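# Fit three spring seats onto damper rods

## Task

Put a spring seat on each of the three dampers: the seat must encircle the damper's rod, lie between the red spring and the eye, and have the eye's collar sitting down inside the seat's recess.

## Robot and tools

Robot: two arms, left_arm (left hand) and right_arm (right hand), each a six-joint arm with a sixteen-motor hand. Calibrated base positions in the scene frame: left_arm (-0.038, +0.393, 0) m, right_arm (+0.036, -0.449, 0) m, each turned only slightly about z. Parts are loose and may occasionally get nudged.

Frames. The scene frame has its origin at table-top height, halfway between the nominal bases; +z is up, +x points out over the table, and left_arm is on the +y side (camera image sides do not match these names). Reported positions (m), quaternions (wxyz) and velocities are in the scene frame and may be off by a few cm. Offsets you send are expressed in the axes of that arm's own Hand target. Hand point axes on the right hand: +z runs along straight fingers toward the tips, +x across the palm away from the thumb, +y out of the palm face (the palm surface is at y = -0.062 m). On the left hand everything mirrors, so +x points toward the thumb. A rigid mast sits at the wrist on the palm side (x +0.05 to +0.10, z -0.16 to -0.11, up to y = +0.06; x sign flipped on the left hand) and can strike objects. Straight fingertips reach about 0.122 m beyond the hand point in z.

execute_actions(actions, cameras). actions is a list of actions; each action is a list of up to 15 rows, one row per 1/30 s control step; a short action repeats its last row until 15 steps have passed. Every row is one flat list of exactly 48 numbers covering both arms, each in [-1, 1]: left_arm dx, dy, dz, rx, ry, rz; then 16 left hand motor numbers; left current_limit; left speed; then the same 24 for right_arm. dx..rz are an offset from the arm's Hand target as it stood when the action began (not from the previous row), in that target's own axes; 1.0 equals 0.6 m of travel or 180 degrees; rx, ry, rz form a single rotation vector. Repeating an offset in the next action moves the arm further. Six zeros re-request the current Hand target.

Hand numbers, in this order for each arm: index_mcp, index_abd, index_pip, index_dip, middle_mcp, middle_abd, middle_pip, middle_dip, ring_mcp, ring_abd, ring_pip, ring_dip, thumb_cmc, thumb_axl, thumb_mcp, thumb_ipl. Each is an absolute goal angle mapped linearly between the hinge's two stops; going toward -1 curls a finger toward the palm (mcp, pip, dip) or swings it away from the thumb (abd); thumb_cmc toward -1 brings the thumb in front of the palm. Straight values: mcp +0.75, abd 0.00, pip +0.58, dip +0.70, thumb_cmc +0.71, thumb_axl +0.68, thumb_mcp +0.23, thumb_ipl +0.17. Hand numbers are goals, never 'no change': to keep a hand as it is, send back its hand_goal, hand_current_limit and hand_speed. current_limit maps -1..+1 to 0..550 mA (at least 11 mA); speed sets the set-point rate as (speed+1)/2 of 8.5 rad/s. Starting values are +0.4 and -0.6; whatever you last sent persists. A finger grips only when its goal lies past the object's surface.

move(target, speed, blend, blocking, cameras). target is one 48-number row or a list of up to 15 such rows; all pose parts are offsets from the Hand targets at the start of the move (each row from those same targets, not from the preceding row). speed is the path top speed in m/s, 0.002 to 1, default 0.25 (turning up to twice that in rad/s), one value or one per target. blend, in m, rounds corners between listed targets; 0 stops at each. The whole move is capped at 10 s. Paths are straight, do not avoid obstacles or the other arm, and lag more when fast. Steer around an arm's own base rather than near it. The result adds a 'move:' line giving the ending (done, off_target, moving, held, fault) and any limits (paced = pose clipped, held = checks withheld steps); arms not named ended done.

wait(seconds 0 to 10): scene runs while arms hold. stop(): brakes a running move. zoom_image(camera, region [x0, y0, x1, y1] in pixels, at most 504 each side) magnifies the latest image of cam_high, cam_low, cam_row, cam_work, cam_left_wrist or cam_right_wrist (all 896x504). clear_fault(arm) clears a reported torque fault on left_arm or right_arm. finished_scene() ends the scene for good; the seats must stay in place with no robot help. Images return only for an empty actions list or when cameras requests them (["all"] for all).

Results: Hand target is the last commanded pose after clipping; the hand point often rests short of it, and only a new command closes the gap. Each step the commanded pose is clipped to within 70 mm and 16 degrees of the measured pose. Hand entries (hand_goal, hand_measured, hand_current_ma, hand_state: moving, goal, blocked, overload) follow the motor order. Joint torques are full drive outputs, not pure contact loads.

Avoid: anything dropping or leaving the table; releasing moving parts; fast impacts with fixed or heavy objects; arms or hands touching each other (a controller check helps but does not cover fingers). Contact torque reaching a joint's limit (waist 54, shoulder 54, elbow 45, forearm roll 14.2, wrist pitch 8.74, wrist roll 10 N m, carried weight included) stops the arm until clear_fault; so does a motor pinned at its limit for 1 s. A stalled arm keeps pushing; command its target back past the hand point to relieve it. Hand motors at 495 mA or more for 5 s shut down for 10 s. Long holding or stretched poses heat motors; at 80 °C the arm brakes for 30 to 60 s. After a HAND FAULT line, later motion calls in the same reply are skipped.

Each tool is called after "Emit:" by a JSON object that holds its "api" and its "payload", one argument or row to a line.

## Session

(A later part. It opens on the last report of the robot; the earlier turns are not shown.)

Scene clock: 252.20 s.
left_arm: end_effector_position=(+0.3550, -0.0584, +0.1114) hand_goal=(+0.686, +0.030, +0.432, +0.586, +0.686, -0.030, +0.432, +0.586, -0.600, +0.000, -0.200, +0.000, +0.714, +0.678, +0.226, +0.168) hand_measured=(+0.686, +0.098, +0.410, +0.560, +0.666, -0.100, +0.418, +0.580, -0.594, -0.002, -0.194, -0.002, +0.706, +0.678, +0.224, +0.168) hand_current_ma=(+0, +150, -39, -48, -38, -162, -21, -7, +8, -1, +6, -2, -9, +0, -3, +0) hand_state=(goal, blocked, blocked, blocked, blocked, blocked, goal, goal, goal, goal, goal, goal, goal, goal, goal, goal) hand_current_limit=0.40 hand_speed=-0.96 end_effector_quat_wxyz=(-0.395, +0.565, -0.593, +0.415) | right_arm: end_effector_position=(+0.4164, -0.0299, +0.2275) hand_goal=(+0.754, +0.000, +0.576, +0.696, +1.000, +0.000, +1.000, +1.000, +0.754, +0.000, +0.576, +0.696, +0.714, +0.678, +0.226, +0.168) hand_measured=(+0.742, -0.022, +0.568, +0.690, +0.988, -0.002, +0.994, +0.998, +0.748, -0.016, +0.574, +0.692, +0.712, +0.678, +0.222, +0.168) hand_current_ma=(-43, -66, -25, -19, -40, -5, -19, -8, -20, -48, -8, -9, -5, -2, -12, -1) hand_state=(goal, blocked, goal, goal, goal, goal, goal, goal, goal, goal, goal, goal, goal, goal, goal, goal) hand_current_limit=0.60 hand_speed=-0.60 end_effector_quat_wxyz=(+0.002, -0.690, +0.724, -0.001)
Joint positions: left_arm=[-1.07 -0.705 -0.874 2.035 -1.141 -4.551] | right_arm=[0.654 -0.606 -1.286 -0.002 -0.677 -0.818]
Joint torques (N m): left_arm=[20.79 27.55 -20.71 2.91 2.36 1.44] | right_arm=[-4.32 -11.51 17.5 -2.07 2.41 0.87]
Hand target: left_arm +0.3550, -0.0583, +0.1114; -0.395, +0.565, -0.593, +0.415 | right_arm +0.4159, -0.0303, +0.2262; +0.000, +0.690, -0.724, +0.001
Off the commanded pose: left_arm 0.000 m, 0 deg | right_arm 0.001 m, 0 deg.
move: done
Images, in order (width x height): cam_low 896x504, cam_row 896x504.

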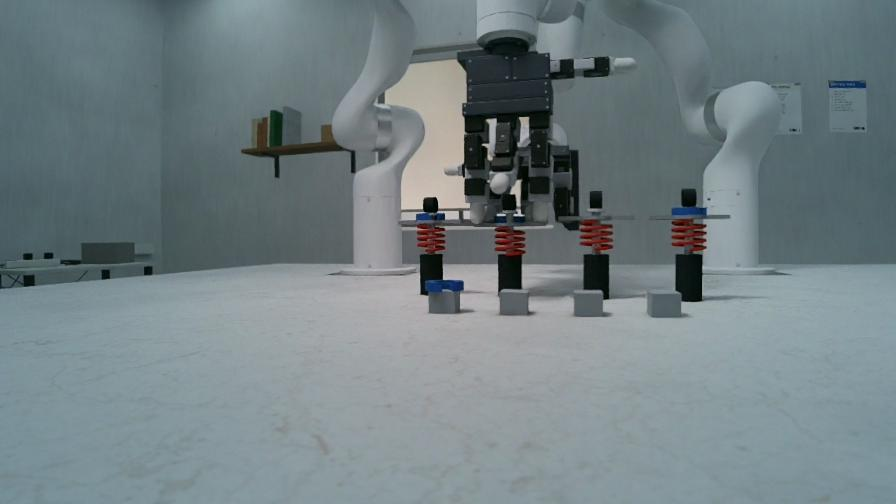

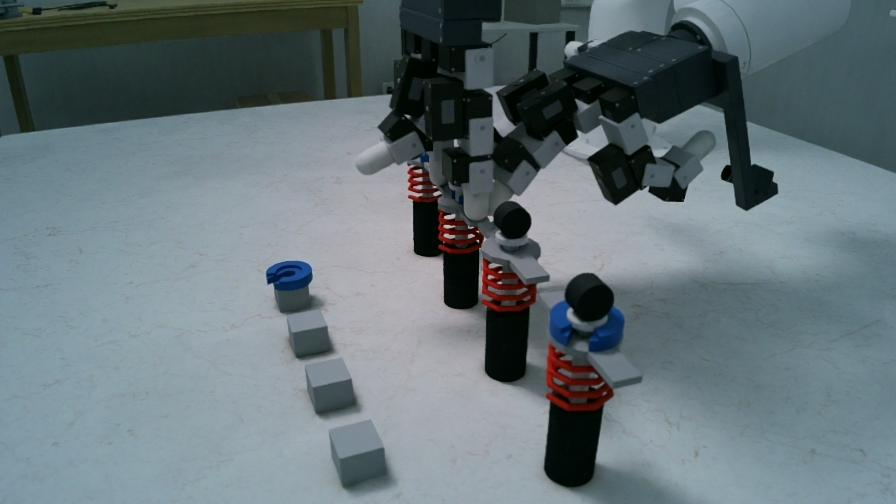

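Emit:
{"api": "move", "payload": {
  "target": [-0.0022,-0.0009,-0.0004,0,0,0, 0.685,0.03,0.431,0.585, 0.685,-0.03,0.431,0.585, -0.6,0,-0.2,0.0, 0.714,0.678,0.226,0.168, 0.4,-0.96, 0,0,0,0,0,0, 0.754,0,0.576,0.696, 1,0,1,1, 0.754,0,0.576,0.696, 0.714,0.678,0.226,0.168, 0.6,-0.6],
  "speed": 0.01,
  "cameras": ["cam_low","cam_row"]
}}

Emit:
{"api": "zoom_image", "payload": {
  "camera": "cam_low",
  "region": [490, 208, 530, 228]
}}

Emit:
{"api": "zoom_image", "payload": {
  "camera": "cam_row",
  "region": [430, 165, 490, 215]
}}

Scene clock: 255.00 s.
left_arm: end_effector_position=(+0.3550, -0.0571, +0.1119) hand_goal=(+0.686, +0.030, +0.432, +0.586, +0.686, -0.030, +0.432, +0.586, -0.600, +0.000, -0.200, +0.000, +0.714, +0.678, +0.226, +0.168) hand_measured=(+0.684, +0.106, +0.410, +0.560, +0.664, -0.090, +0.418, +0.580, -0.594, -0.002, -0.194, -0.002, +0.706, +0.678, +0.224, +0.168) hand_current_ma=(-1, +180, -41, -50, -41, -129, -22, -7, +8, -1, +6, -2, -9, +0, -3, +0) hand_state=(goal, blocked, blocked, blocked, blocked, blocked, goal, goal, goal, goal, goal, goal, goal, goal, goal, goal) hand_current_limit=0.40 hand_speed=-0.96 end_effector_quat_wxyz=(-0.395, +0.565, -0.593, +0.415) | right_arm: end_effector_position=(+0.4163, -0.0300, +0.2275) hand_goal=(+0.754, +0.000, +0.576, +0.696, +1.000, +0.000, +1.000, +1.000, +0.754, +0.000, +0.576, +0.696, +0.714, +0.678, +0.226, +0.168) hand_measured=(+0.742, -0.022, +0.568, +0.690, +0.988, -0.002, +0.994, +0.998, +0.748, -0.016, +0.574, +0.692, +0.712, +0.678, +0.222, +0.168) hand_current_ma=(-43, -66, -25, -19, -40, -5, -19, -8, -20, -48, -8, -9, -5, -2, -12, -1) hand_state=(goal, blocked, goal, goal, goal, goal, goal, goal, goal, goal, goal, goal, goal, goal, goal, goal) hand_current_limit=0.60 hand_speed=-0.60 end_effector_quat_wxyz=(+0.002, -0.690, +0.724, -0.001)
Joint positions: left_arm=[-1.069 -0.702 -0.871 2.037 -1.141 -4.552] | right_arm=[0.654 -0.606 -1.286 -0.002 -0.677 -0.818]
Joint torques (N m): left_arm=[18.81 52.84 -9.86 2.1 1.06 -1.03] | right_arm=[-4.04 -10.69 17.18 -2.38 2.25 0.9]
Hand target: left_arm +0.3550, -0.0570, +0.1119; -0.395, +0.565, -0.593, +0.415 | right_arm +0.4159, -0.0303, +0.2262; +0.000, +0.690, -0.724, +0.001
Off the commanded pose: left_arm 0.000 m, 0 deg | right_arm 0.001 m, 0 deg.
move: done
Images, in order (width x height): cam_low 896x504, cam_row 896x504.

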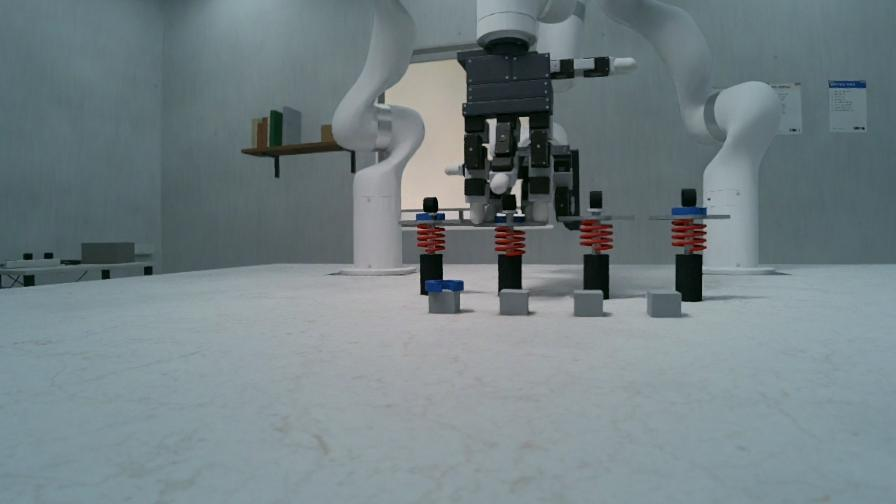

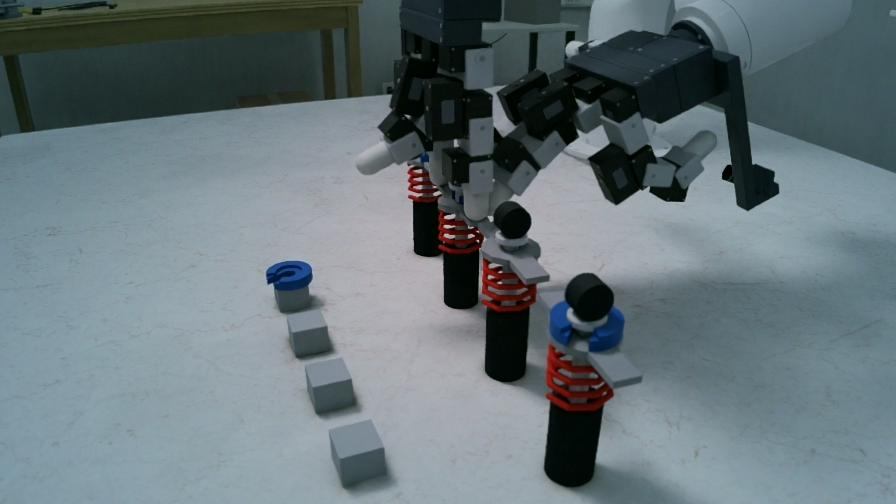

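Scaled by 12.600.

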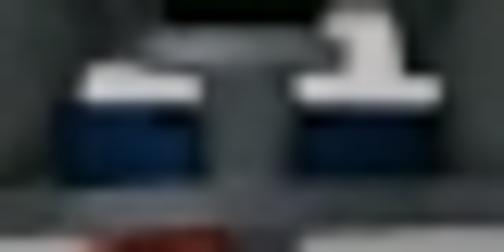

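Scaled by 8.400.

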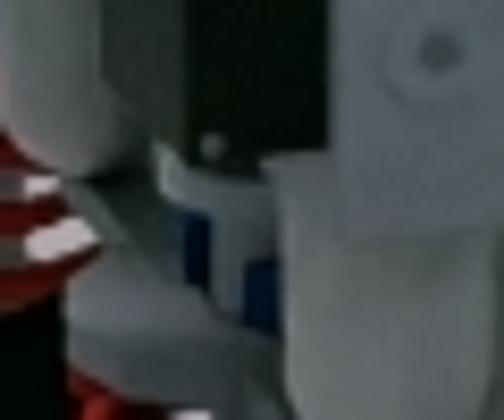

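Emit:
{"api": "move", "payload": {
  "target": [
    [0,0.00171,-0.0047,0,0,0, 0.685,0.03,0.431,0.585, 0.685,-0.03,0.431,0.585, -0.6,0,-0.2,0.0, 0.714,0.678,0.226,0.168, 0.4,-0.94, 0,0,0,0,0,0, 0.754,0,0.576,0.696, 1,0,1,1, 0.754,0,0.576,0.696, 0.714,0.678,0.226,0.168, 0.6,-0.6],
    [0,0.00171,-0.0047,0,0,0, 0.685,0.135,0.431,0.585, 0.685,-0.135,0.431,0.585, -0.6,0,-0.2,0.0, 0.714,0.678,0.226,0.168, 0.4,-0.94, 0,0,0,0,0,0, 0.754,0,0.576,0.696, 1,0,1,1, 0.754,0,0.576,0.696, 0.714,0.678,0.226,0.168, 0.6,-0.6],
    [0,0.0228,-0.0627,0,0,0, 0.685,0.135,0.431,0.585, 0.685,-0.135,0.431,0.585, -0.6,0,-0.2,0.0, 0.714,0.678,0.226,0.168, 0.4,-0.94, 0,0,0,0,0,0, 0.754,0,0.576,0.696, 1,0,1,1, 0.754,0,0.576,0.696, 0.714,0.678,0.226,0.168, 0.6,-0.6],
    [0,0.0129,-0.0663,0,0,0, 0.678,0.0,0.431,0.385, 0.69,0.0,0.431,0.385, -0.6,0,-0.2,0.0, 0.714,0.678,0.226,0.168, 0.4,-0.9, 0,0,0,0,0,0, 0.754,0,0.576,0.696, 1,0,1,1, 0.754,0,0.576,0.696, 0.714,0.678,0.226,0.168, 0.6,-0.6]
  ],
  "speed": [0.012,0.012,0.05,0.05],
  "cameras": ["cam_low","cam_row"]
}}

Emit:
{"api": "zoom_image", "payload": {
  "camera": "cam_low",
  "region": [480, 190, 540, 230]
}}

Emit:
{"api": "zoom_image", "payload": {
  "camera": "cam_row",
  "region": [430, 150, 530, 220]
}}

Scene clock: 260.23 s.
left_arm: end_effector_position=(+0.3151, -0.0550, +0.1183) hand_goal=(+0.678, +0.000, +0.432, +0.386, +0.690, +0.000, +0.432, +0.386, -0.600, +0.000, -0.200, +0.000, +0.714, +0.678, +0.226, +0.168) hand_measured=(+0.670, +0.004, +0.426, +0.388, +0.670, -0.004, +0.424, +0.388, -0.594, -0.002, -0.194, -0.002, +0.706, +0.678, +0.224, +0.168) hand_current_ma=(-9, +2, -6, +2, -37, -2, -9, +2, +8, -1, +6, -2, -9, +0, -3, +0) hand_state=(goal, goal, goal, goal, blocked, goal, goal, goal, goal, goal, goal, goal, goal, goal, goal, goal) hand_current_limit=0.40 hand_speed=-0.90 end_effector_quat_wxyz=(-0.395, +0.565, -0.593, +0.415) | right_arm: end_effector_position=(+0.4163, -0.0300, +0.2275) hand_goal=(+0.754, +0.000, +0.576, +0.696, +1.000, +0.000, +1.000, +1.000, +0.754, +0.000, +0.576, +0.696, +0.714, +0.678, +0.226, +0.168) hand_measured=(+0.742, -0.022, +0.568, +0.690, +0.988, -0.002, +0.994, +0.998, +0.748, -0.016, +0.572, +0.692, +0.712, +0.678, +0.222, +0.168) hand_current_ma=(-44, -66, -25, -19, -40, -5, -19, -8, -20, -48, -9, -10, -5, -2, -12, -1) hand_state=(goal, blocked, goal, goal, goal, goal, goal, goal, goal, goal, goal, goal, goal, goal, goal, goal) hand_current_limit=0.60 hand_speed=-0.60 end_effector_quat_wxyz=(+0.002, -0.690, +0.724, -0.001)
Joint positions: left_arm=[-1.145 -0.661 -0.814 1.966 -1.159 -4.563] | right_arm=[0.654 -0.606 -1.286 -0.002 -0.677 -0.818]
Joint torques (N m): left_arm=[-12.3 56.13 -9.99 -4 1.37 0.7] | right_arm=[-3.98 -10.21 16.73 -2.21 2.31 0.93]
Hand target: left_arm +0.3151, -0.0550, +0.1183; -0.395, +0.565, -0.593, +0.415 | right_arm +0.4159, -0.0303, +0.2262; +0.000, +0.690, -0.724, +0.001
Off the commanded pose: left_arm 0.000 m, 0 deg | right_arm 0.001 m, 0 deg.
move: done
Images, in order (width x height): cam_low 896x504, cam_row 896x504.

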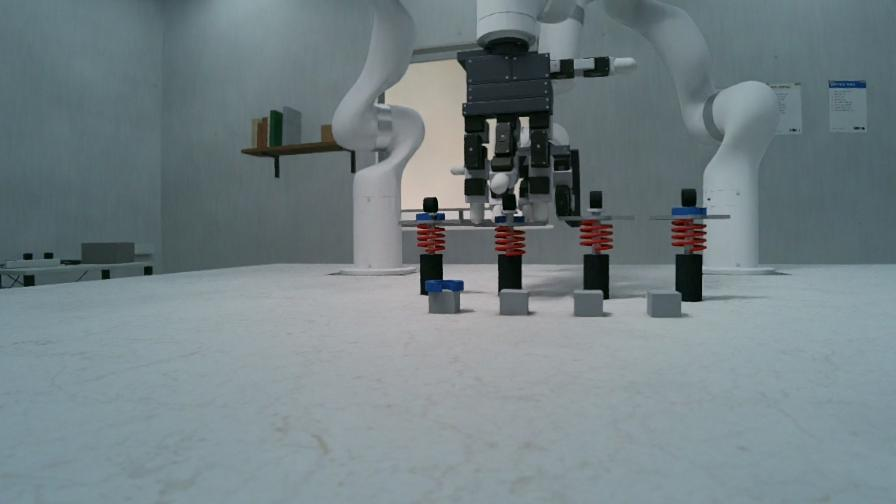

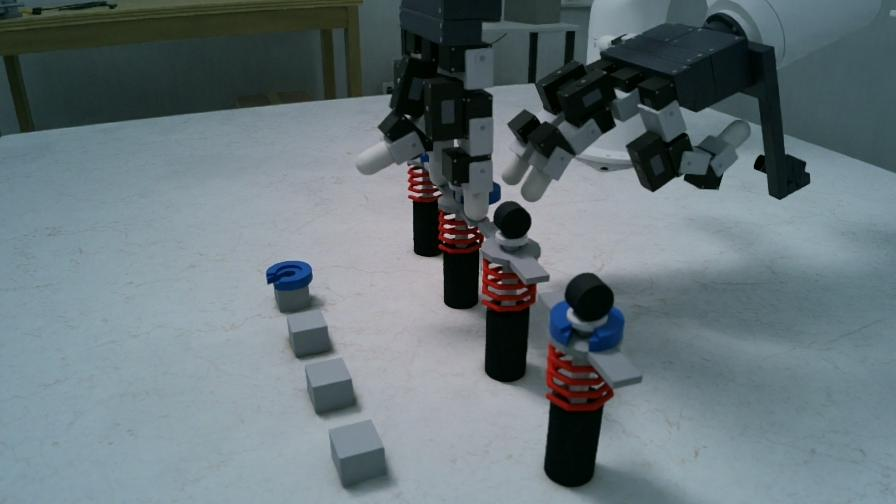

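Scaled by 8.400.

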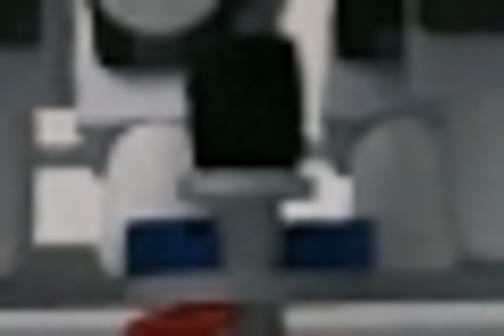

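Scaled by 5.040.

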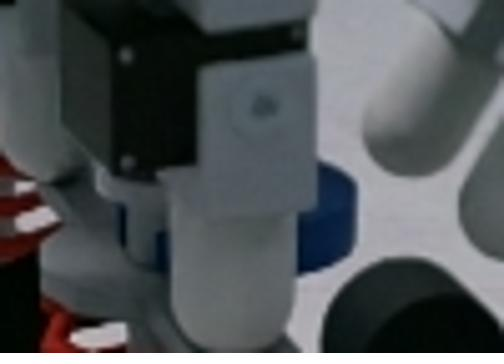

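Emit:
{"api": "move", "payload": {
  "target": [
    [0.0075,-0.0109,0.0300,0,0,0, 0.678,0.0,0.431,0.385, 0.69,0.0,0.431,0.385, -0.6,0,-0.2,0.0, 0.714,0.678,0.226,0.168, 0.4,-0.9, 0,0,0,0,0,0, 0.754,0,0.576,0.696, 1,0,1,1, 0.754,0,0.576,0.696, 0.714,0.678,0.226,0.168, 0.6,-0.6],
    [0.0062,-0.0172,0.0472,0,0,0, 0.678,0.0,0.431,0.385, 0.69,0.0,0.431,0.385, -0.6,0,-0.2,0.0, 0.714,0.678,0.226,0.168, 0.4,-0.9, 0,0,0,0,0,0, 0.754,0,0.576,0.696, 1,0,1,1, 0.754,0,0.576,0.696, 0.714,0.678,0.226,0.168, 0.6,-0.6]
  ],
  "speed": [0.04,0.012],
  "blend": [0.003,0],
  "cameras": ["cam_low","cam_row"]
}}

Emit:
{"api": "zoom_image", "payload": {
  "camera": "cam_low",
  "region": [480, 190, 540, 230]
}}

Emit:
{"api": "zoom_image", "payload": {
  "camera": "cam_row",
  "region": [430, 150, 530, 220]
}}

Scene clock: 262.73 s.
left_arm: end_effector_position=(+0.3449, -0.0602, +0.1183) hand_goal=(+0.678, +0.000, +0.432, +0.386, +0.690, +0.000, +0.432, +0.386, -0.600, +0.000, -0.200, +0.000, +0.714, +0.678, +0.226, +0.168) hand_measured=(+0.670, +0.004, +0.426, +0.388, +0.670, -0.004, +0.424, +0.388, -0.594, -0.002, -0.194, -0.002, +0.706, +0.678, +0.224, +0.168) hand_current_ma=(-10, +2, -6, +2, -37, -2, -9, +2, +8, -1, +6, -2, -9, +0, -3, +0) hand_state=(goal, goal, goal, goal, goal, goal, goal, goal, goal, goal, goal, goal, goal, goal, goal, goal) hand_current_limit=0.40 hand_speed=-0.90 end_effector_quat_wxyz=(-0.395, +0.565, -0.593, +0.415) | right_arm: end_effector_position=(+0.4163, -0.0300, +0.2275) hand_goal=(+0.754, +0.000, +0.576, +0.696, +1.000, +0.000, +1.000, +1.000, +0.754, +0.000, +0.576, +0.696, +0.714, +0.678, +0.226, +0.168) hand_measured=(+0.742, -0.022, +0.568, +0.690, +0.988, -0.002, +0.994, +0.998, +0.748, -0.016, +0.572, +0.692, +0.712, +0.678, +0.222, +0.168) hand_current_ma=(-44, -66, -25, -19, -40, -5, -19, -8, -20, -48, -9, -10, -5, -2, -12, -1) hand_state=(goal, blocked, goal, goal, goal, goal, goal, goal, goal, goal, goal, goal, goal, goal, goal, goal) hand_current_limit=0.60 hand_speed=-0.60 end_effector_quat_wxyz=(+0.002, -0.690, +0.724, -0.001)
Joint positions: left_arm=[-1.091 -0.684 -0.862 2.01 -1.14 -4.541] | right_arm=[0.654 -0.606 -1.286 -0.002 -0.677 -0.818]
Joint torques (N m): left_arm=[15.07 40.29 -21.13 4.43 1.46 1.03] | right_arm=[-3.53 -10.78 16.27 -1.91 2.31 0.85]
Hand target: left_arm +0.3450, -0.0602, +0.1183; -0.395, +0.565, -0.593, +0.415 | right_arm +0.4159, -0.0303, +0.2262; +0.000, +0.690, -0.724, +0.001
Off the commanded pose: left_arm 0.000 m, 0 deg | right_arm 0.001 m, 0 deg.
move: done
Images, in order (width x height): cam_low 896x504, cam_row 896x504.

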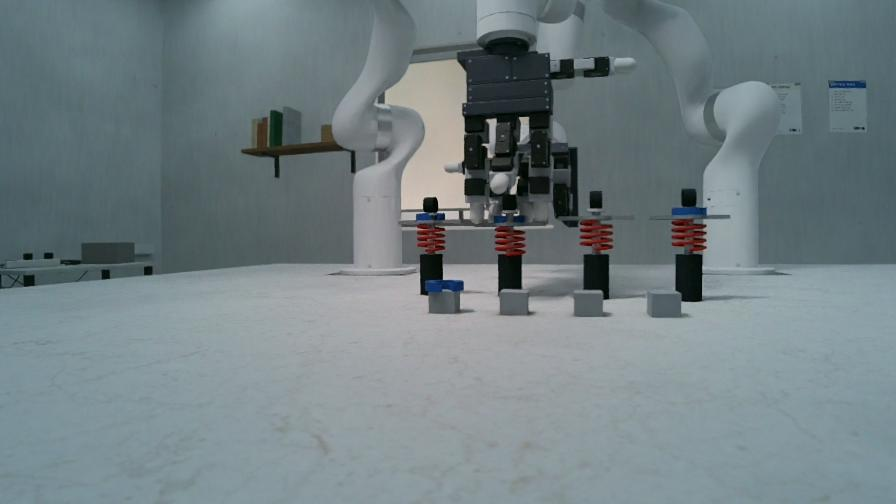

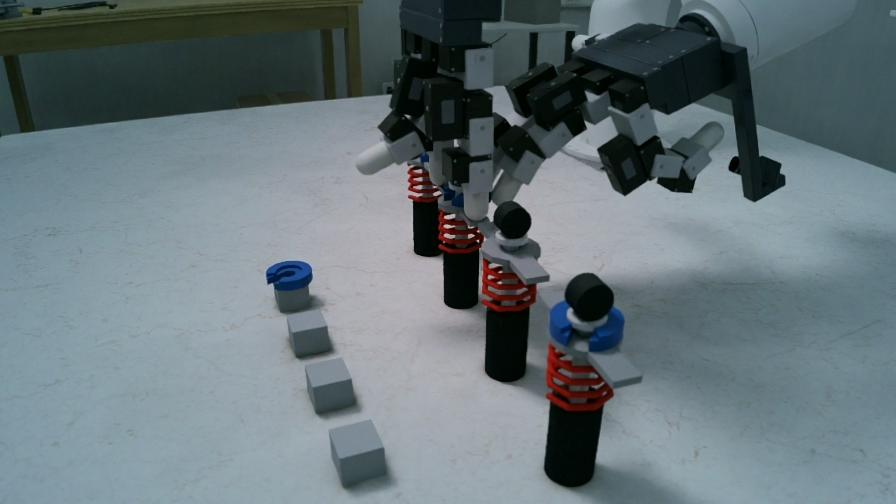

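Scaled by 8.400.

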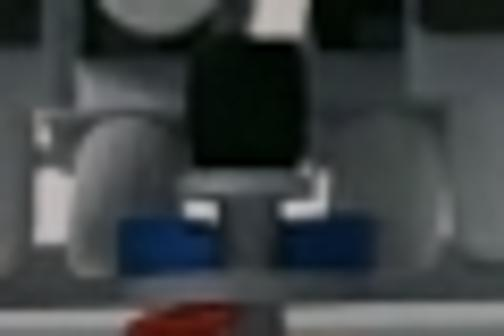

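Scaled by 5.040.

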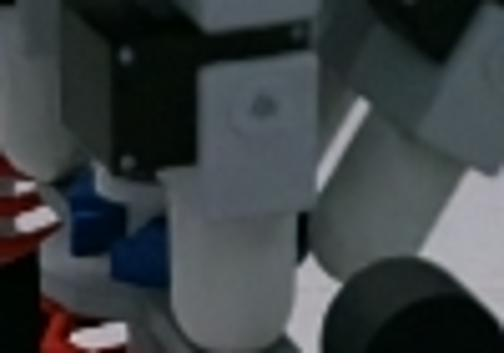

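Emit:
{"api": "move", "payload": {
  "target": [-0.0011,-0.0040,0.0109,0,0,0, 0.678,0.0,0.431,0.385, 0.69,0.0,0.431,0.385, -0.6,0,-0.2,0.0, 0.714,0.678,0.226,0.168, 0.4,-0.9, 0,0,0,0,0,0, 0.754,0,0.576,0.696, 1,0,1,1, 0.754,0,0.576,0.696, 0.714,0.678,0.226,0.168, 0.6,-0.6],
  "speed": 0.012,
  "cameras": ["cam_low","cam_row"]
}}

Emit:
{"api": "zoom_image", "payload": {
  "camera": "cam_low",
  "region": [480, 190, 540, 230]
}}

Emit:
{"api": "zoom_image", "payload": {
  "camera": "cam_row",
  "region": [430, 150, 530, 220]
}}

Scene clock: 263.80 s.
left_arm: end_effector_position=(+0.3519, -0.0599, +0.1183) hand_goal=(+0.678, +0.000, +0.432, +0.386, +0.690, +0.000, +0.432, +0.386, -0.600, +0.000, -0.200, +0.000, +0.714, +0.678, +0.226, +0.168) hand_measured=(+0.670, +0.004, +0.426, +0.388, +0.670, -0.010, +0.424, +0.384, -0.594, -0.002, -0.194, -0.002, +0.706, +0.678, +0.224, +0.168) hand_current_ma=(-10, +2, -6, +2, -37, -12, -9, -2, +8, -1, +6, -2, -9, +0, -3, +0) hand_state=(goal, goal, goal, goal, goal, goal, goal, goal, goal, goal, goal, goal, goal, goal, goal, goal) hand_current_limit=0.40 hand_speed=-0.90 end_effector_quat_wxyz=(-0.395, +0.565, -0.593, +0.415) | right_arm: end_effector_position=(+0.4163, -0.0300, +0.2275) hand_goal=(+0.754, +0.000, +0.576, +0.696, +1.000, +0.000, +1.000, +1.000, +0.754, +0.000, +0.576, +0.696, +0.714, +0.678, +0.226, +0.168) hand_measured=(+0.742, -0.022, +0.568, +0.690, +0.988, -0.002, +0.994, +0.998, +0.748, -0.016, +0.572, +0.692, +0.712, +0.678, +0.222, +0.168) hand_current_ma=(-44, -66, -25, -19, -40, -5, -19, -8, -20, -48, -9, -10, -5, -2, -12, -1) hand_state=(goal, blocked, goal, goal, goal, goal, goal, goal, goal, goal, goal, goal, goal, goal, goal, goal) hand_current_limit=0.60 hand_speed=-0.60 end_effector_quat_wxyz=(+0.002, -0.690, +0.724, -0.001)
Joint positions: left_arm=[-1.078 -0.688 -0.87 2.022 -1.136 -4.538] | right_arm=[0.654 -0.606 -1.286 -0.002 -0.677 -0.818]
Joint torques (N m): left_arm=[12.24 34.14 -21.66 4.39 1.36 1.02] | right_arm=[-2.8 -10.81 17.28 -2.37 2.22 0.96]
Hand target: left_arm +0.3520, -0.0599, +0.1183; -0.395, +0.565, -0.593, +0.415 | right_arm +0.4159, -0.0303, +0.2262; +0.000, +0.690, -0.724, +0.001
Off the commanded pose: left_arm 0.000 m, 0 deg | right_arm 0.001 m, 0 deg.
move: done
Images, in order (width x height): cam_low 896x504, cam_row 896x504.

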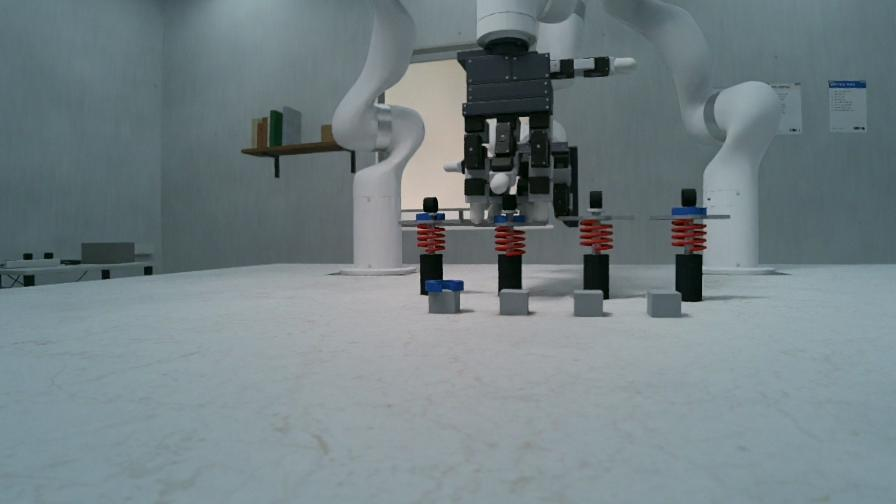

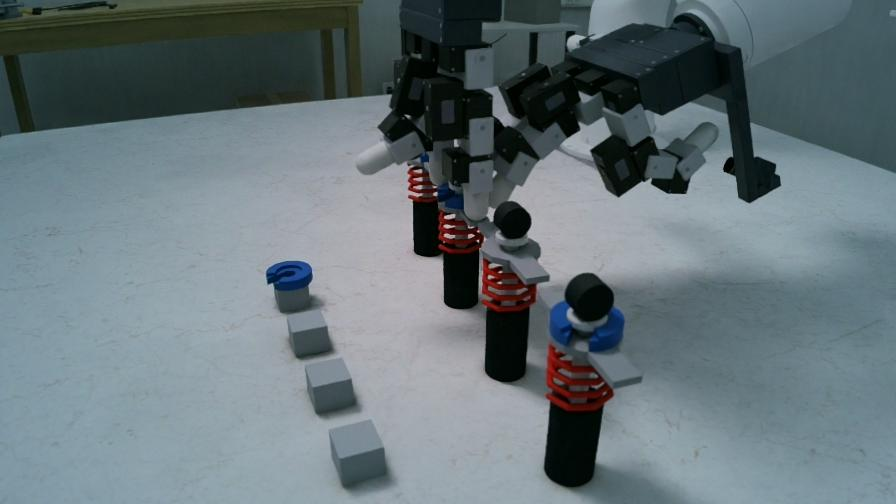

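Scaled by 8.400.

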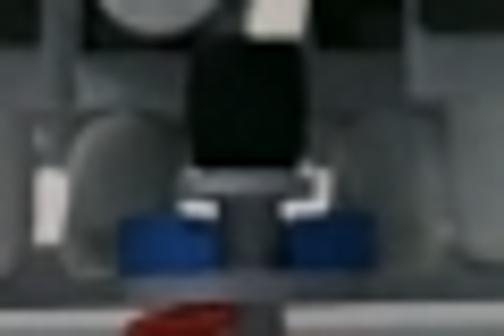

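Scaled by 5.040.

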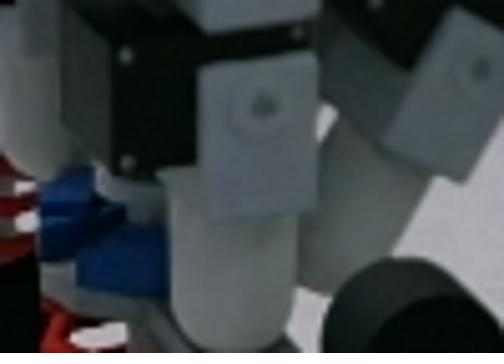

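Emit:
{"api": "move", "payload": {
  "target": [-0.0003,-0.00114,0.0031,0,0,0, 0.678,0.0,0.431,0.385, 0.69,0.0,0.431,0.385, -0.6,0,-0.2,0.0, 0.714,0.678,0.226,0.168, 0.4,-0.9, 0,0,0,0,0,0, 0.754,0,0.576,0.696, 1,0,1,1, 0.754,0,0.576,0.696, 0.714,0.678,0.226,0.168, 0.6,-0.6],
  "speed": 0.01,
  "cameras": ["cam_low","cam_row"]
}}

Emit:
{"api": "zoom_image", "payload": {
  "camera": "cam_low",
  "region": [480, 190, 540, 230]
}}

Emit:
{"api": "zoom_image", "payload": {
  "camera": "cam_row",
  "region": [430, 150, 530, 220]
}}

Scene clock: 264.70 s.
left_arm: end_effector_position=(+0.3539, -0.0598, +0.1183) hand_goal=(+0.678, +0.000, +0.432, +0.386, +0.690, +0.000, +0.432, +0.386, -0.600, +0.000, -0.200, +0.000, +0.714, +0.678, +0.226, +0.168) hand_measured=(+0.670, +0.004, +0.426, +0.388, +0.670, -0.026, +0.422, +0.382, -0.594, -0.002, -0.194, -0.002, +0.706, +0.678, +0.224, +0.168) hand_current_ma=(-10, +2, -6, +2, -37, -42, -14, -5, +8, -1, +6, -2, -9, +0, -3, +0) hand_state=(goal, goal, goal, goal, goal, blocked, goal, goal, goal, goal, goal, goal, goal, goal, goal, goal) hand_current_limit=0.40 hand_speed=-0.90 end_effector_quat_wxyz=(-0.395, +0.565, -0.593, +0.415) | right_arm: end_effector_position=(+0.4163, -0.0300, +0.2275) hand_goal=(+0.754, +0.000, +0.576, +0.696, +1.000, +0.000, +1.000, +1.000, +0.754, +0.000, +0.576, +0.696, +0.714, +0.678, +0.226, +0.168) hand_measured=(+0.742, -0.022, +0.568, +0.690, +0.988, -0.002, +0.994, +0.998, +0.748, -0.016, +0.572, +0.692, +0.712, +0.678, +0.222, +0.168) hand_current_ma=(-44, -66, -25, -19, -40, -5, -19, -8, -20, -48, -9, -10, -5, -2, -12, -1) hand_state=(goal, blocked, goal, goal, goal, goal, goal, goal, goal, goal, goal, goal, goal, goal, goal, goal) hand_current_limit=0.60 hand_speed=-0.60 end_effector_quat_wxyz=(+0.002, -0.690, +0.724, -0.001)
Joint positions: left_arm=[-1.074 -0.689 -0.873 2.026 -1.135 -4.537] | right_arm=[0.654 -0.606 -1.286 -0.002 -0.677 -0.818]
Joint torques (N m): left_arm=[14.92 38.77 -21.99 4.29 1.49 1.1] | right_arm=[-3.33 -11.45 17.35 -1.82 2.43 0.74]
Hand target: left_arm +0.3540, -0.0599, +0.1183; -0.395, +0.565, -0.593, +0.415 | right_arm +0.4159, -0.0303, +0.2262; +0.000, +0.690, -0.724, +0.001
Off the commanded pose: left_arm 0.000 m, 0 deg | right_arm 0.001 m, 0 deg.
move: done
Images, in order (width x height): cam_low 896x504, cam_row 896x504.

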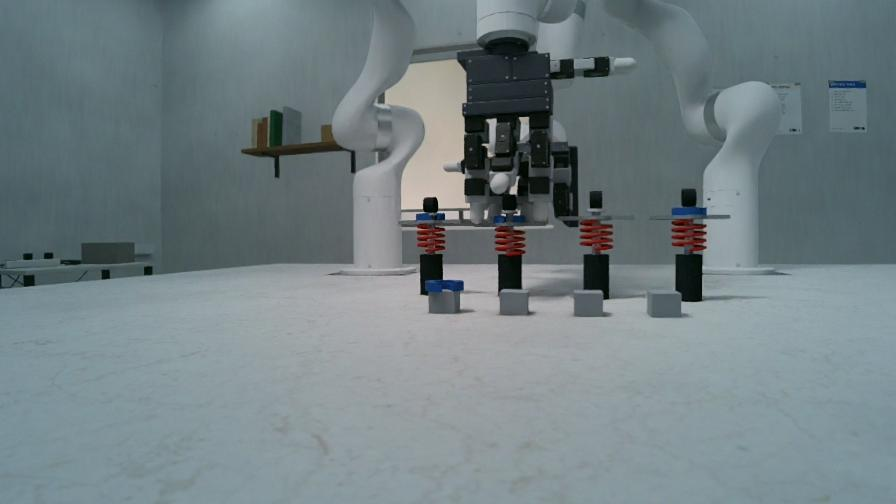

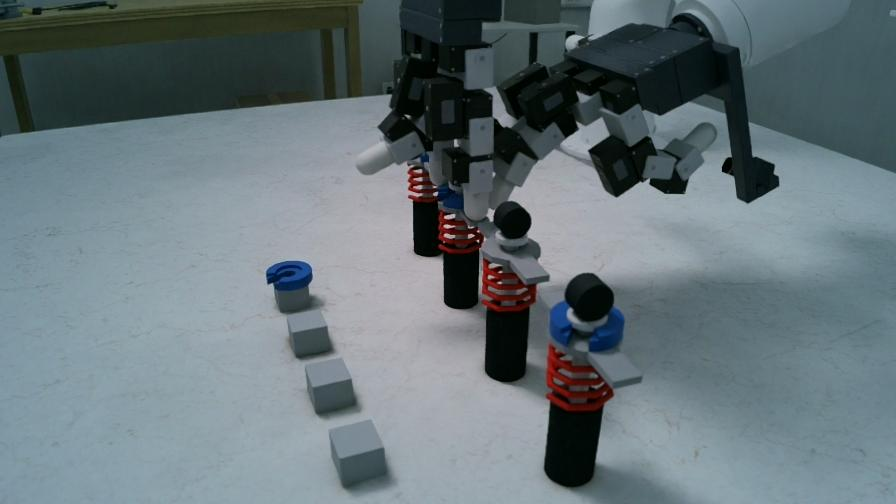

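Scaled by 8.400.

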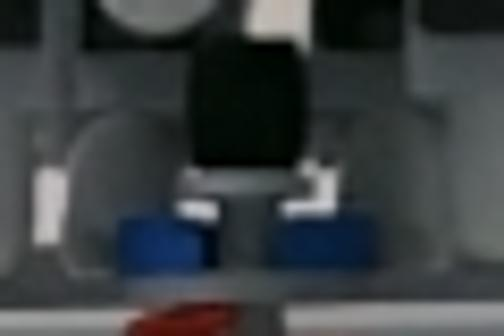

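Scaled by 5.040.

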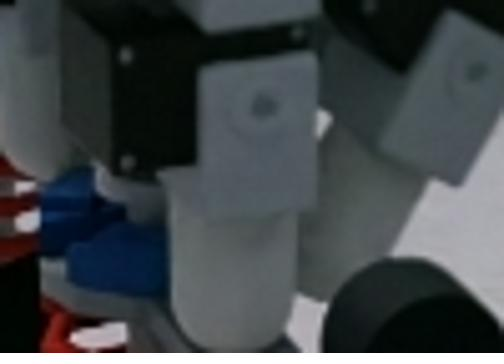

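Emit:
{"api": "move", "payload": {
  "target": [0,0,0,0,0,0, 0.678,0.0,0.431,0.385, 0.69,0.0,0.431,0.385, -0.6,0,-0.2,0.0, 0.714,0.678,0.226,0.168, 0.4,-0.9, 0,0,-0.00667,0,0,0, 0.754,0,0.576,0.696, 1,0,1,1, 0.754,0,0.576,0.696, 0.714,0.678,0.226,0.168, 0.6,-0.6],
  "speed": 0.01,
  "cameras": ["cam_low","cam_row"]
}}

Emit:
{"api": "zoom_image", "payload": {
  "camera": "cam_low",
  "region": [480, 190, 540, 230]
}}

Emit:
{"api": "zoom_image", "payload": {
  "camera": "cam_row",
  "region": [430, 150, 530, 220]
}}

Scene clock: 265.60 s.
left_arm: end_effector_position=(+0.3540, -0.0599, +0.1183) hand_goal=(+0.678, +0.000, +0.432, +0.386, +0.690, +0.000, +0.432, +0.386, -0.600, +0.000, -0.200, +0.000, +0.714, +0.678, +0.226, +0.168) hand_measured=(+0.670, +0.004, +0.426, +0.388, +0.670, -0.028, +0.422, +0.382, -0.594, -0.002, -0.194, -0.002, +0.706, +0.678, +0.224, +0.168) hand_current_ma=(-10, +2, -6, +2, -37, -44, -14, -5, +8, -1, +6, -2, -9, +0, -3, +0) hand_state=(goal, goal, goal, goal, goal, blocked, goal, goal, goal, goal, goal, goal, goal, goal, goal, goal) hand_current_limit=0.40 hand_speed=-0.90 end_effector_quat_wxyz=(-0.395, +0.565, -0.593, +0.415) | right_arm: end_effector_position=(+0.4158, -0.0304, +0.2300) hand_goal=(+0.754, +0.000, +0.576, +0.696, +1.000, +0.000, +1.000, +1.000, +0.754, +0.000, +0.576, +0.696, +0.714, +0.678, +0.226, +0.168) hand_measured=(+0.738, -0.028, +0.566, +0.690, +0.988, -0.002, +0.994, +0.998, +0.744, -0.024, +0.570, +0.692, +0.712, +0.678, +0.222, +0.168) hand_current_ma=(-59, -93, -35, -20, -40, -5, -19, -8, -33, -74, -17, -13, -5, -2, -12, -1) hand_state=(goal, blocked, goal, goal, goal, goal, goal, goal, goal, blocked, goal, goal, goal, goal, goal, goal) hand_current_limit=0.60 hand_speed=-0.60 end_effector_quat_wxyz=(+0.000, -0.690, +0.724, -0.001)
Joint positions: left_arm=[-1.074 -0.689 -0.873 2.026 -1.135 -4.537] | right_arm=[0.654 -0.602 -1.287 -0.002 -0.684 -0.818]
Joint torques (N m): left_arm=[10.39 38.5 -21.94 4.77 1.44 0.91] | right_arm=[-3.27 12.9 -0.16 -0.69 -2.43 0.74]
Hand target: left_arm +0.3540, -0.0599, +0.1183; -0.395, +0.565, -0.593, +0.415 | right_arm +0.4159, -0.0303, +0.2302; +0.000, +0.690, -0.724, +0.001
Off the commanded pose: left_arm 0.000 m, 0 deg | right_arm 0.000 m, 0 deg.
move: done
Images, in order (width x height): cam_low 896x504, cam_row 896x504.

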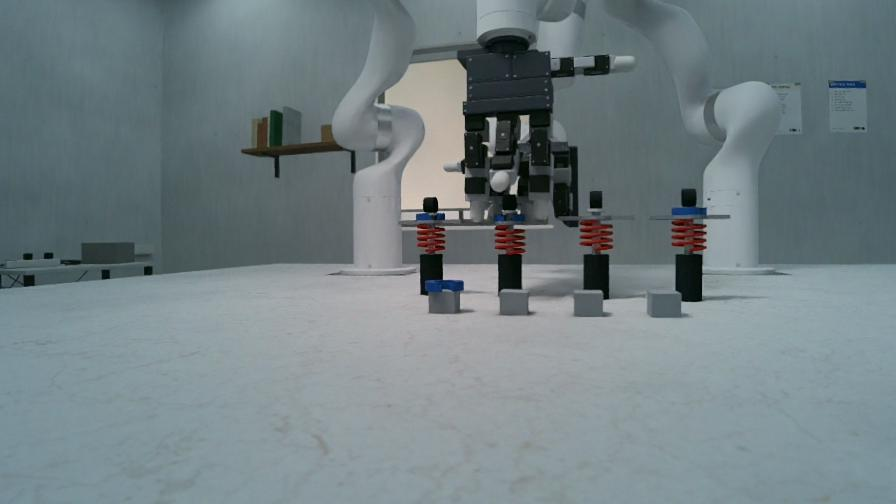

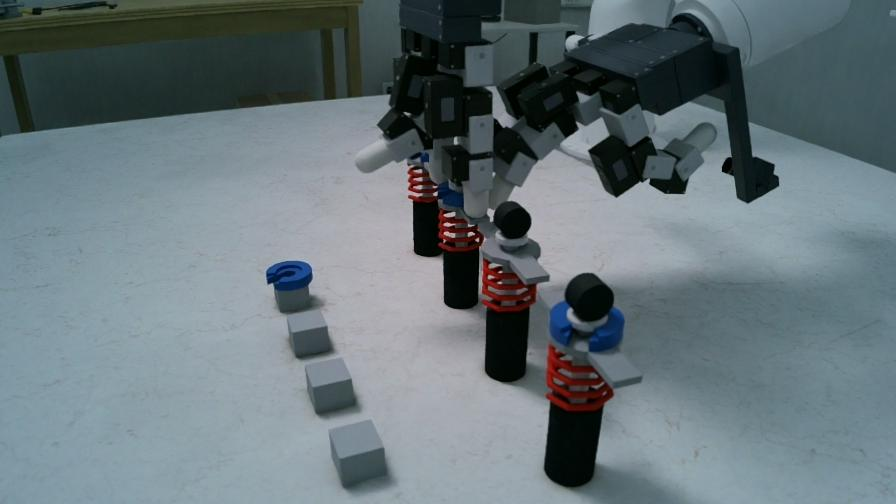

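Scaled by 8.400.

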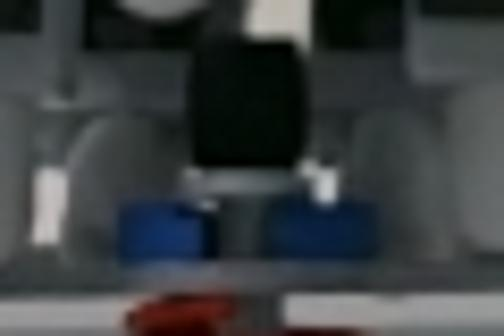

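Scaled by 5.040.

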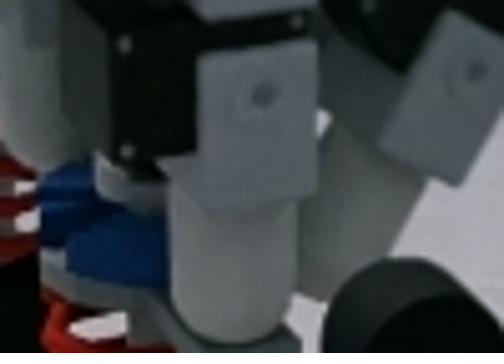

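Emit:
{"api": "move", "payload": {
  "target": [0,0,0,0,0,0,0.678,0.0,0.431,0.385,0.69,0.0,0.431,0.385,-0.6,0,-0.2,0.0,0.714,0.678,0.226,0.168,0.4,-0.9,0,0,-0.005,0,0,0,0.754,0,0.576,0.696,1,0,1,1,0.754,0,0.576,0.696,0.714,0.678,0.226,0.168,0.6,-0.6],
  "speed": 0.01,
  "cameras": ["cam_low","cam_row"]
}}

Emit:
{"api": "zoom_image", "payload": {
  "camera": "cam_low",
  "region": [480, 190, 540, 230]
}}

Emit:
{"api": "zoom_image", "payload": {
  "camera": "cam_row",
  "region": [430, 150, 530, 220]
}}

Scene clock: 266.73 s.
left_arm: end_effector_position=(+0.3540, -0.0599, +0.1183) hand_goal=(+0.678, +0.000, +0.432, +0.386, +0.690, +0.000, +0.432, +0.386, -0.600, +0.000, -0.200, +0.000, +0.714, +0.678, +0.226, +0.168) hand_measured=(+0.670, +0.004, +0.426, +0.388, +0.672, -0.030, +0.422, +0.382, -0.594, -0.002, -0.194, -0.002, +0.706, +0.678, +0.224, +0.168) hand_current_ma=(-10, +2, -6, +2, -34, -50, -14, -5, +8, -1, +6, -2, -9, +0, -3, +0) hand_state=(goal, goal, goal, goal, goal, blocked, goal, goal, goal, goal, goal, goal, goal, goal, goal, goal) hand_current_limit=0.40 hand_speed=-0.90 end_effector_quat_wxyz=(-0.395, +0.565, -0.593, +0.415) | right_arm: end_effector_position=(+0.4159, -0.0304, +0.2330) hand_goal=(+0.754, +0.000, +0.576, +0.696, +1.000, +0.000, +1.000, +1.000, +0.754, +0.000, +0.576, +0.696, +0.714, +0.678, +0.226, +0.168) hand_measured=(+0.738, -0.030, +0.566, +0.690, +0.988, -0.002, +0.994, +0.998, +0.744, -0.024, +0.570, +0.692, +0.712, +0.678, +0.222, +0.168) hand_current_ma=(-62, -98, -37, -21, -40, -5, -19, -8, -36, -79, -18, -14, -5, -2, -12, -1) hand_state=(goal, blocked, goal, goal, goal, goal, goal, goal, goal, blocked, goal, goal, goal, goal, goal, goal) hand_current_limit=0.60 hand_speed=-0.60 end_effector_quat_wxyz=(+0.000, -0.690, +0.724, -0.001)
Joint positions: left_arm=[-1.074 -0.689 -0.873 2.026 -1.135 -4.537] | right_arm=[0.654 -0.598 -1.288 -0.002 -0.689 -0.818]
Joint torques (N m): left_arm=[9.68 39.17 -21.09 5.15 1.36 0.88] | right_arm=[0.25 25.25 -12.87 1.29 -2.65 0.06]
Hand target: left_arm +0.3540, -0.0599, +0.1183; -0.395, +0.565, -0.593, +0.415 | right_arm +0.4159, -0.0303, +0.2332; +0.000, +0.690, -0.724, +0.001
Off the commanded pose: left_arm 0.000 m, 0 deg | right_arm 0.000 m, 0 deg.
move: done
Images, in order (width x height): cam_low 896x504, cam_row 896x504.

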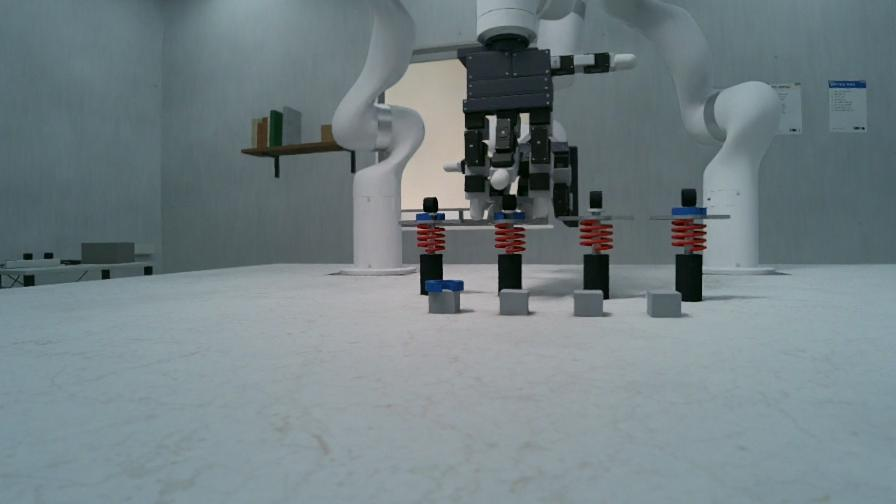

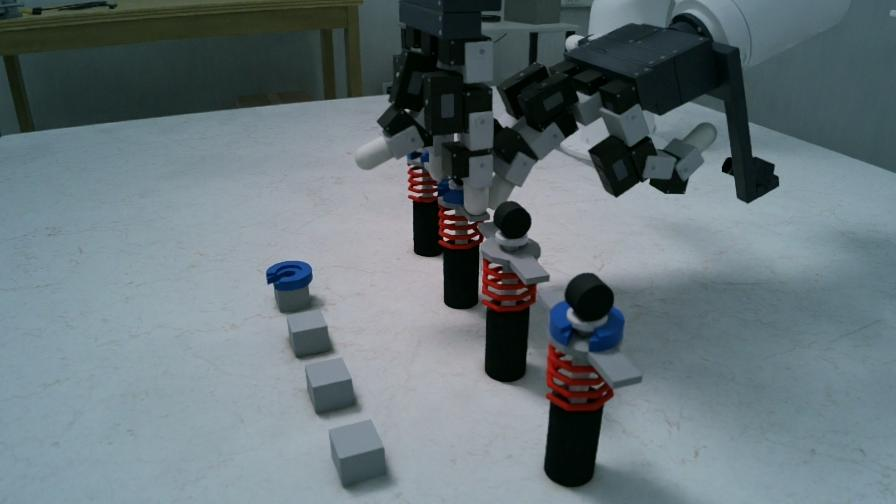

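Scaled by 8.400.

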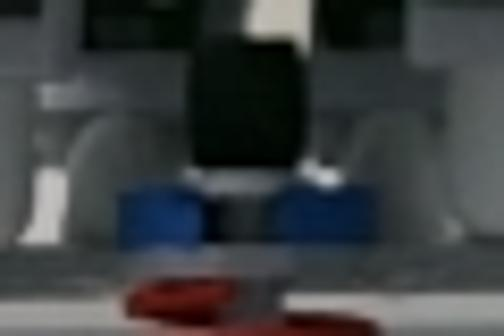

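Scaled by 5.040.

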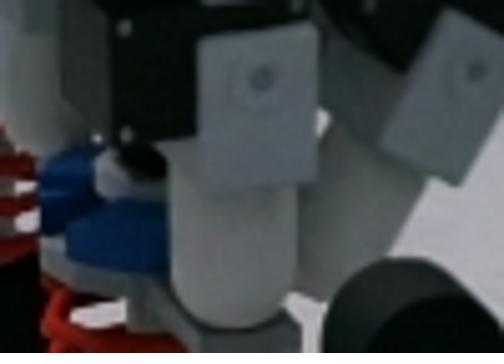

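Emit:
{"api": "move", "payload": {
  "target": [0,0,0,0,0,0,0.678,0.0,0.431,0.385,0.69,0.0,0.431,0.385,-0.6,0,-0.2,0.0,0.714,0.678,0.226,0.168,0.4,-0.9,0,0,-0.005,0,0,0,0.754,0,0.576,0.696,1,0,1,1,0.754,0,0.576,0.696,0.714,0.678,0.226,0.168,0.6,-0.6],
  "speed": 0.01,
  "cameras": ["cam_low","cam_row"]
}}

Emit:
{"api": "zoom_image", "payload": {
  "camera": "cam_low",
  "region": [480, 190, 540, 230]
}}

Emit:
{"api": "zoom_image", "payload": {
  "camera": "cam_row",
  "region": [430, 150, 530, 220]
}}

Scene clock: 268.03 s.
left_arm: end_effector_position=(+0.3540, -0.0599, +0.1183) hand_goal=(+0.678, +0.000, +0.432, +0.386, +0.690, +0.000, +0.432, +0.386, -0.600, +0.000, -0.200, +0.000, +0.714, +0.678, +0.226, +0.168) hand_measured=(+0.670, +0.004, +0.426, +0.388, +0.672, -0.034, +0.422, +0.382, -0.594, -0.002, -0.194, -0.002, +0.706, +0.678, +0.224, +0.168) hand_current_ma=(-10, +2, -6, +2, -31, -59, -14, -5, +8, -1, +6, -2, -9, +0, -3, +0) hand_state=(goal, goal, goal, goal, goal, blocked, goal, goal, goal, goal, goal, goal, goal, goal, goal, goal) hand_current_limit=0.40 hand_speed=-0.90 end_effector_quat_wxyz=(-0.395, +0.565, -0.593, +0.415) | right_arm: end_effector_position=(+0.4159, -0.0303, +0.2362) hand_goal=(+0.754, +0.000, +0.576, +0.696, +1.000, +0.000, +1.000, +1.000, +0.754, +0.000, +0.576, +0.696, +0.714, +0.678, +0.226, +0.168) hand_measured=(+0.742, -0.010, +0.568, +0.690, +0.988, -0.002, +0.994, +0.998, +0.748, -0.004, +0.572, +0.694, +0.712, +0.678, +0.222, +0.168) hand_current_ma=(-44, -28, -25, -15, -40, -5, -19, -8, -17, -8, -9, -8, -5, -2, -12, -1) hand_state=(goal, goal, goal, goal, goal, goal, goal, goal, goal, goal, goal, goal, goal, goal, goal, goal) hand_current_limit=0.60 hand_speed=-0.60 end_effector_quat_wxyz=(+0.000, -0.690, +0.724, -0.001)
Joint positions: left_arm=[-1.074 -0.689 -0.873 2.026 -1.135 -4.537] | right_arm=[0.654 -0.594 -1.29 -0.002 -0.695 -0.818]
Joint torques (N m): left_arm=[10.17 40.04 -20.63 4.15 1.31 0.97] | right_arm=[6.19 47.02 -33.55 2.03 -2.42 -0.25]
Hand target: left_arm +0.3540, -0.0599, +0.1183; -0.395, +0.565, -0.593, +0.415 | right_arm +0.4159, -0.0303, +0.2362; +0.000, +0.690, -0.724, +0.001
Off the commanded pose: left_arm 0.000 m, 0 deg | right_arm 0.000 m, 0 deg.
move: done
Images, in order (width x height): cam_low 896x504, cam_row 896x504.

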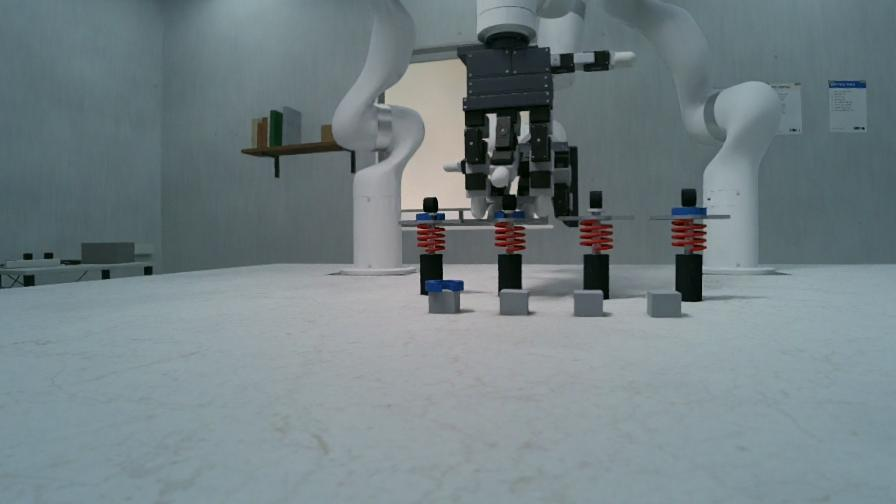

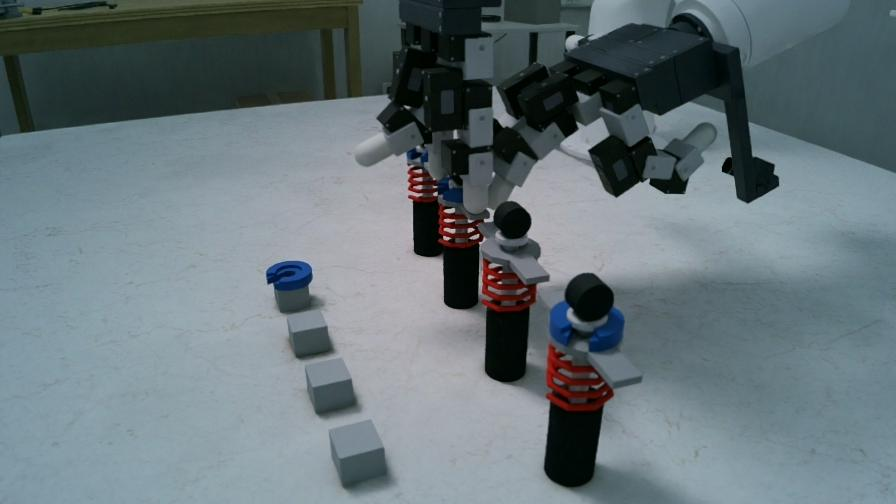

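Scaled by 8.400.

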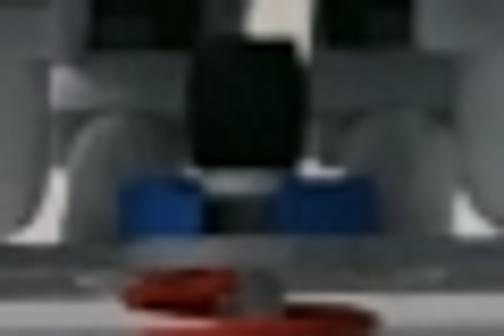

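Scaled by 5.040.

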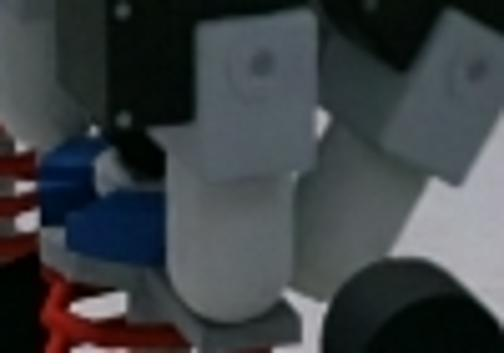

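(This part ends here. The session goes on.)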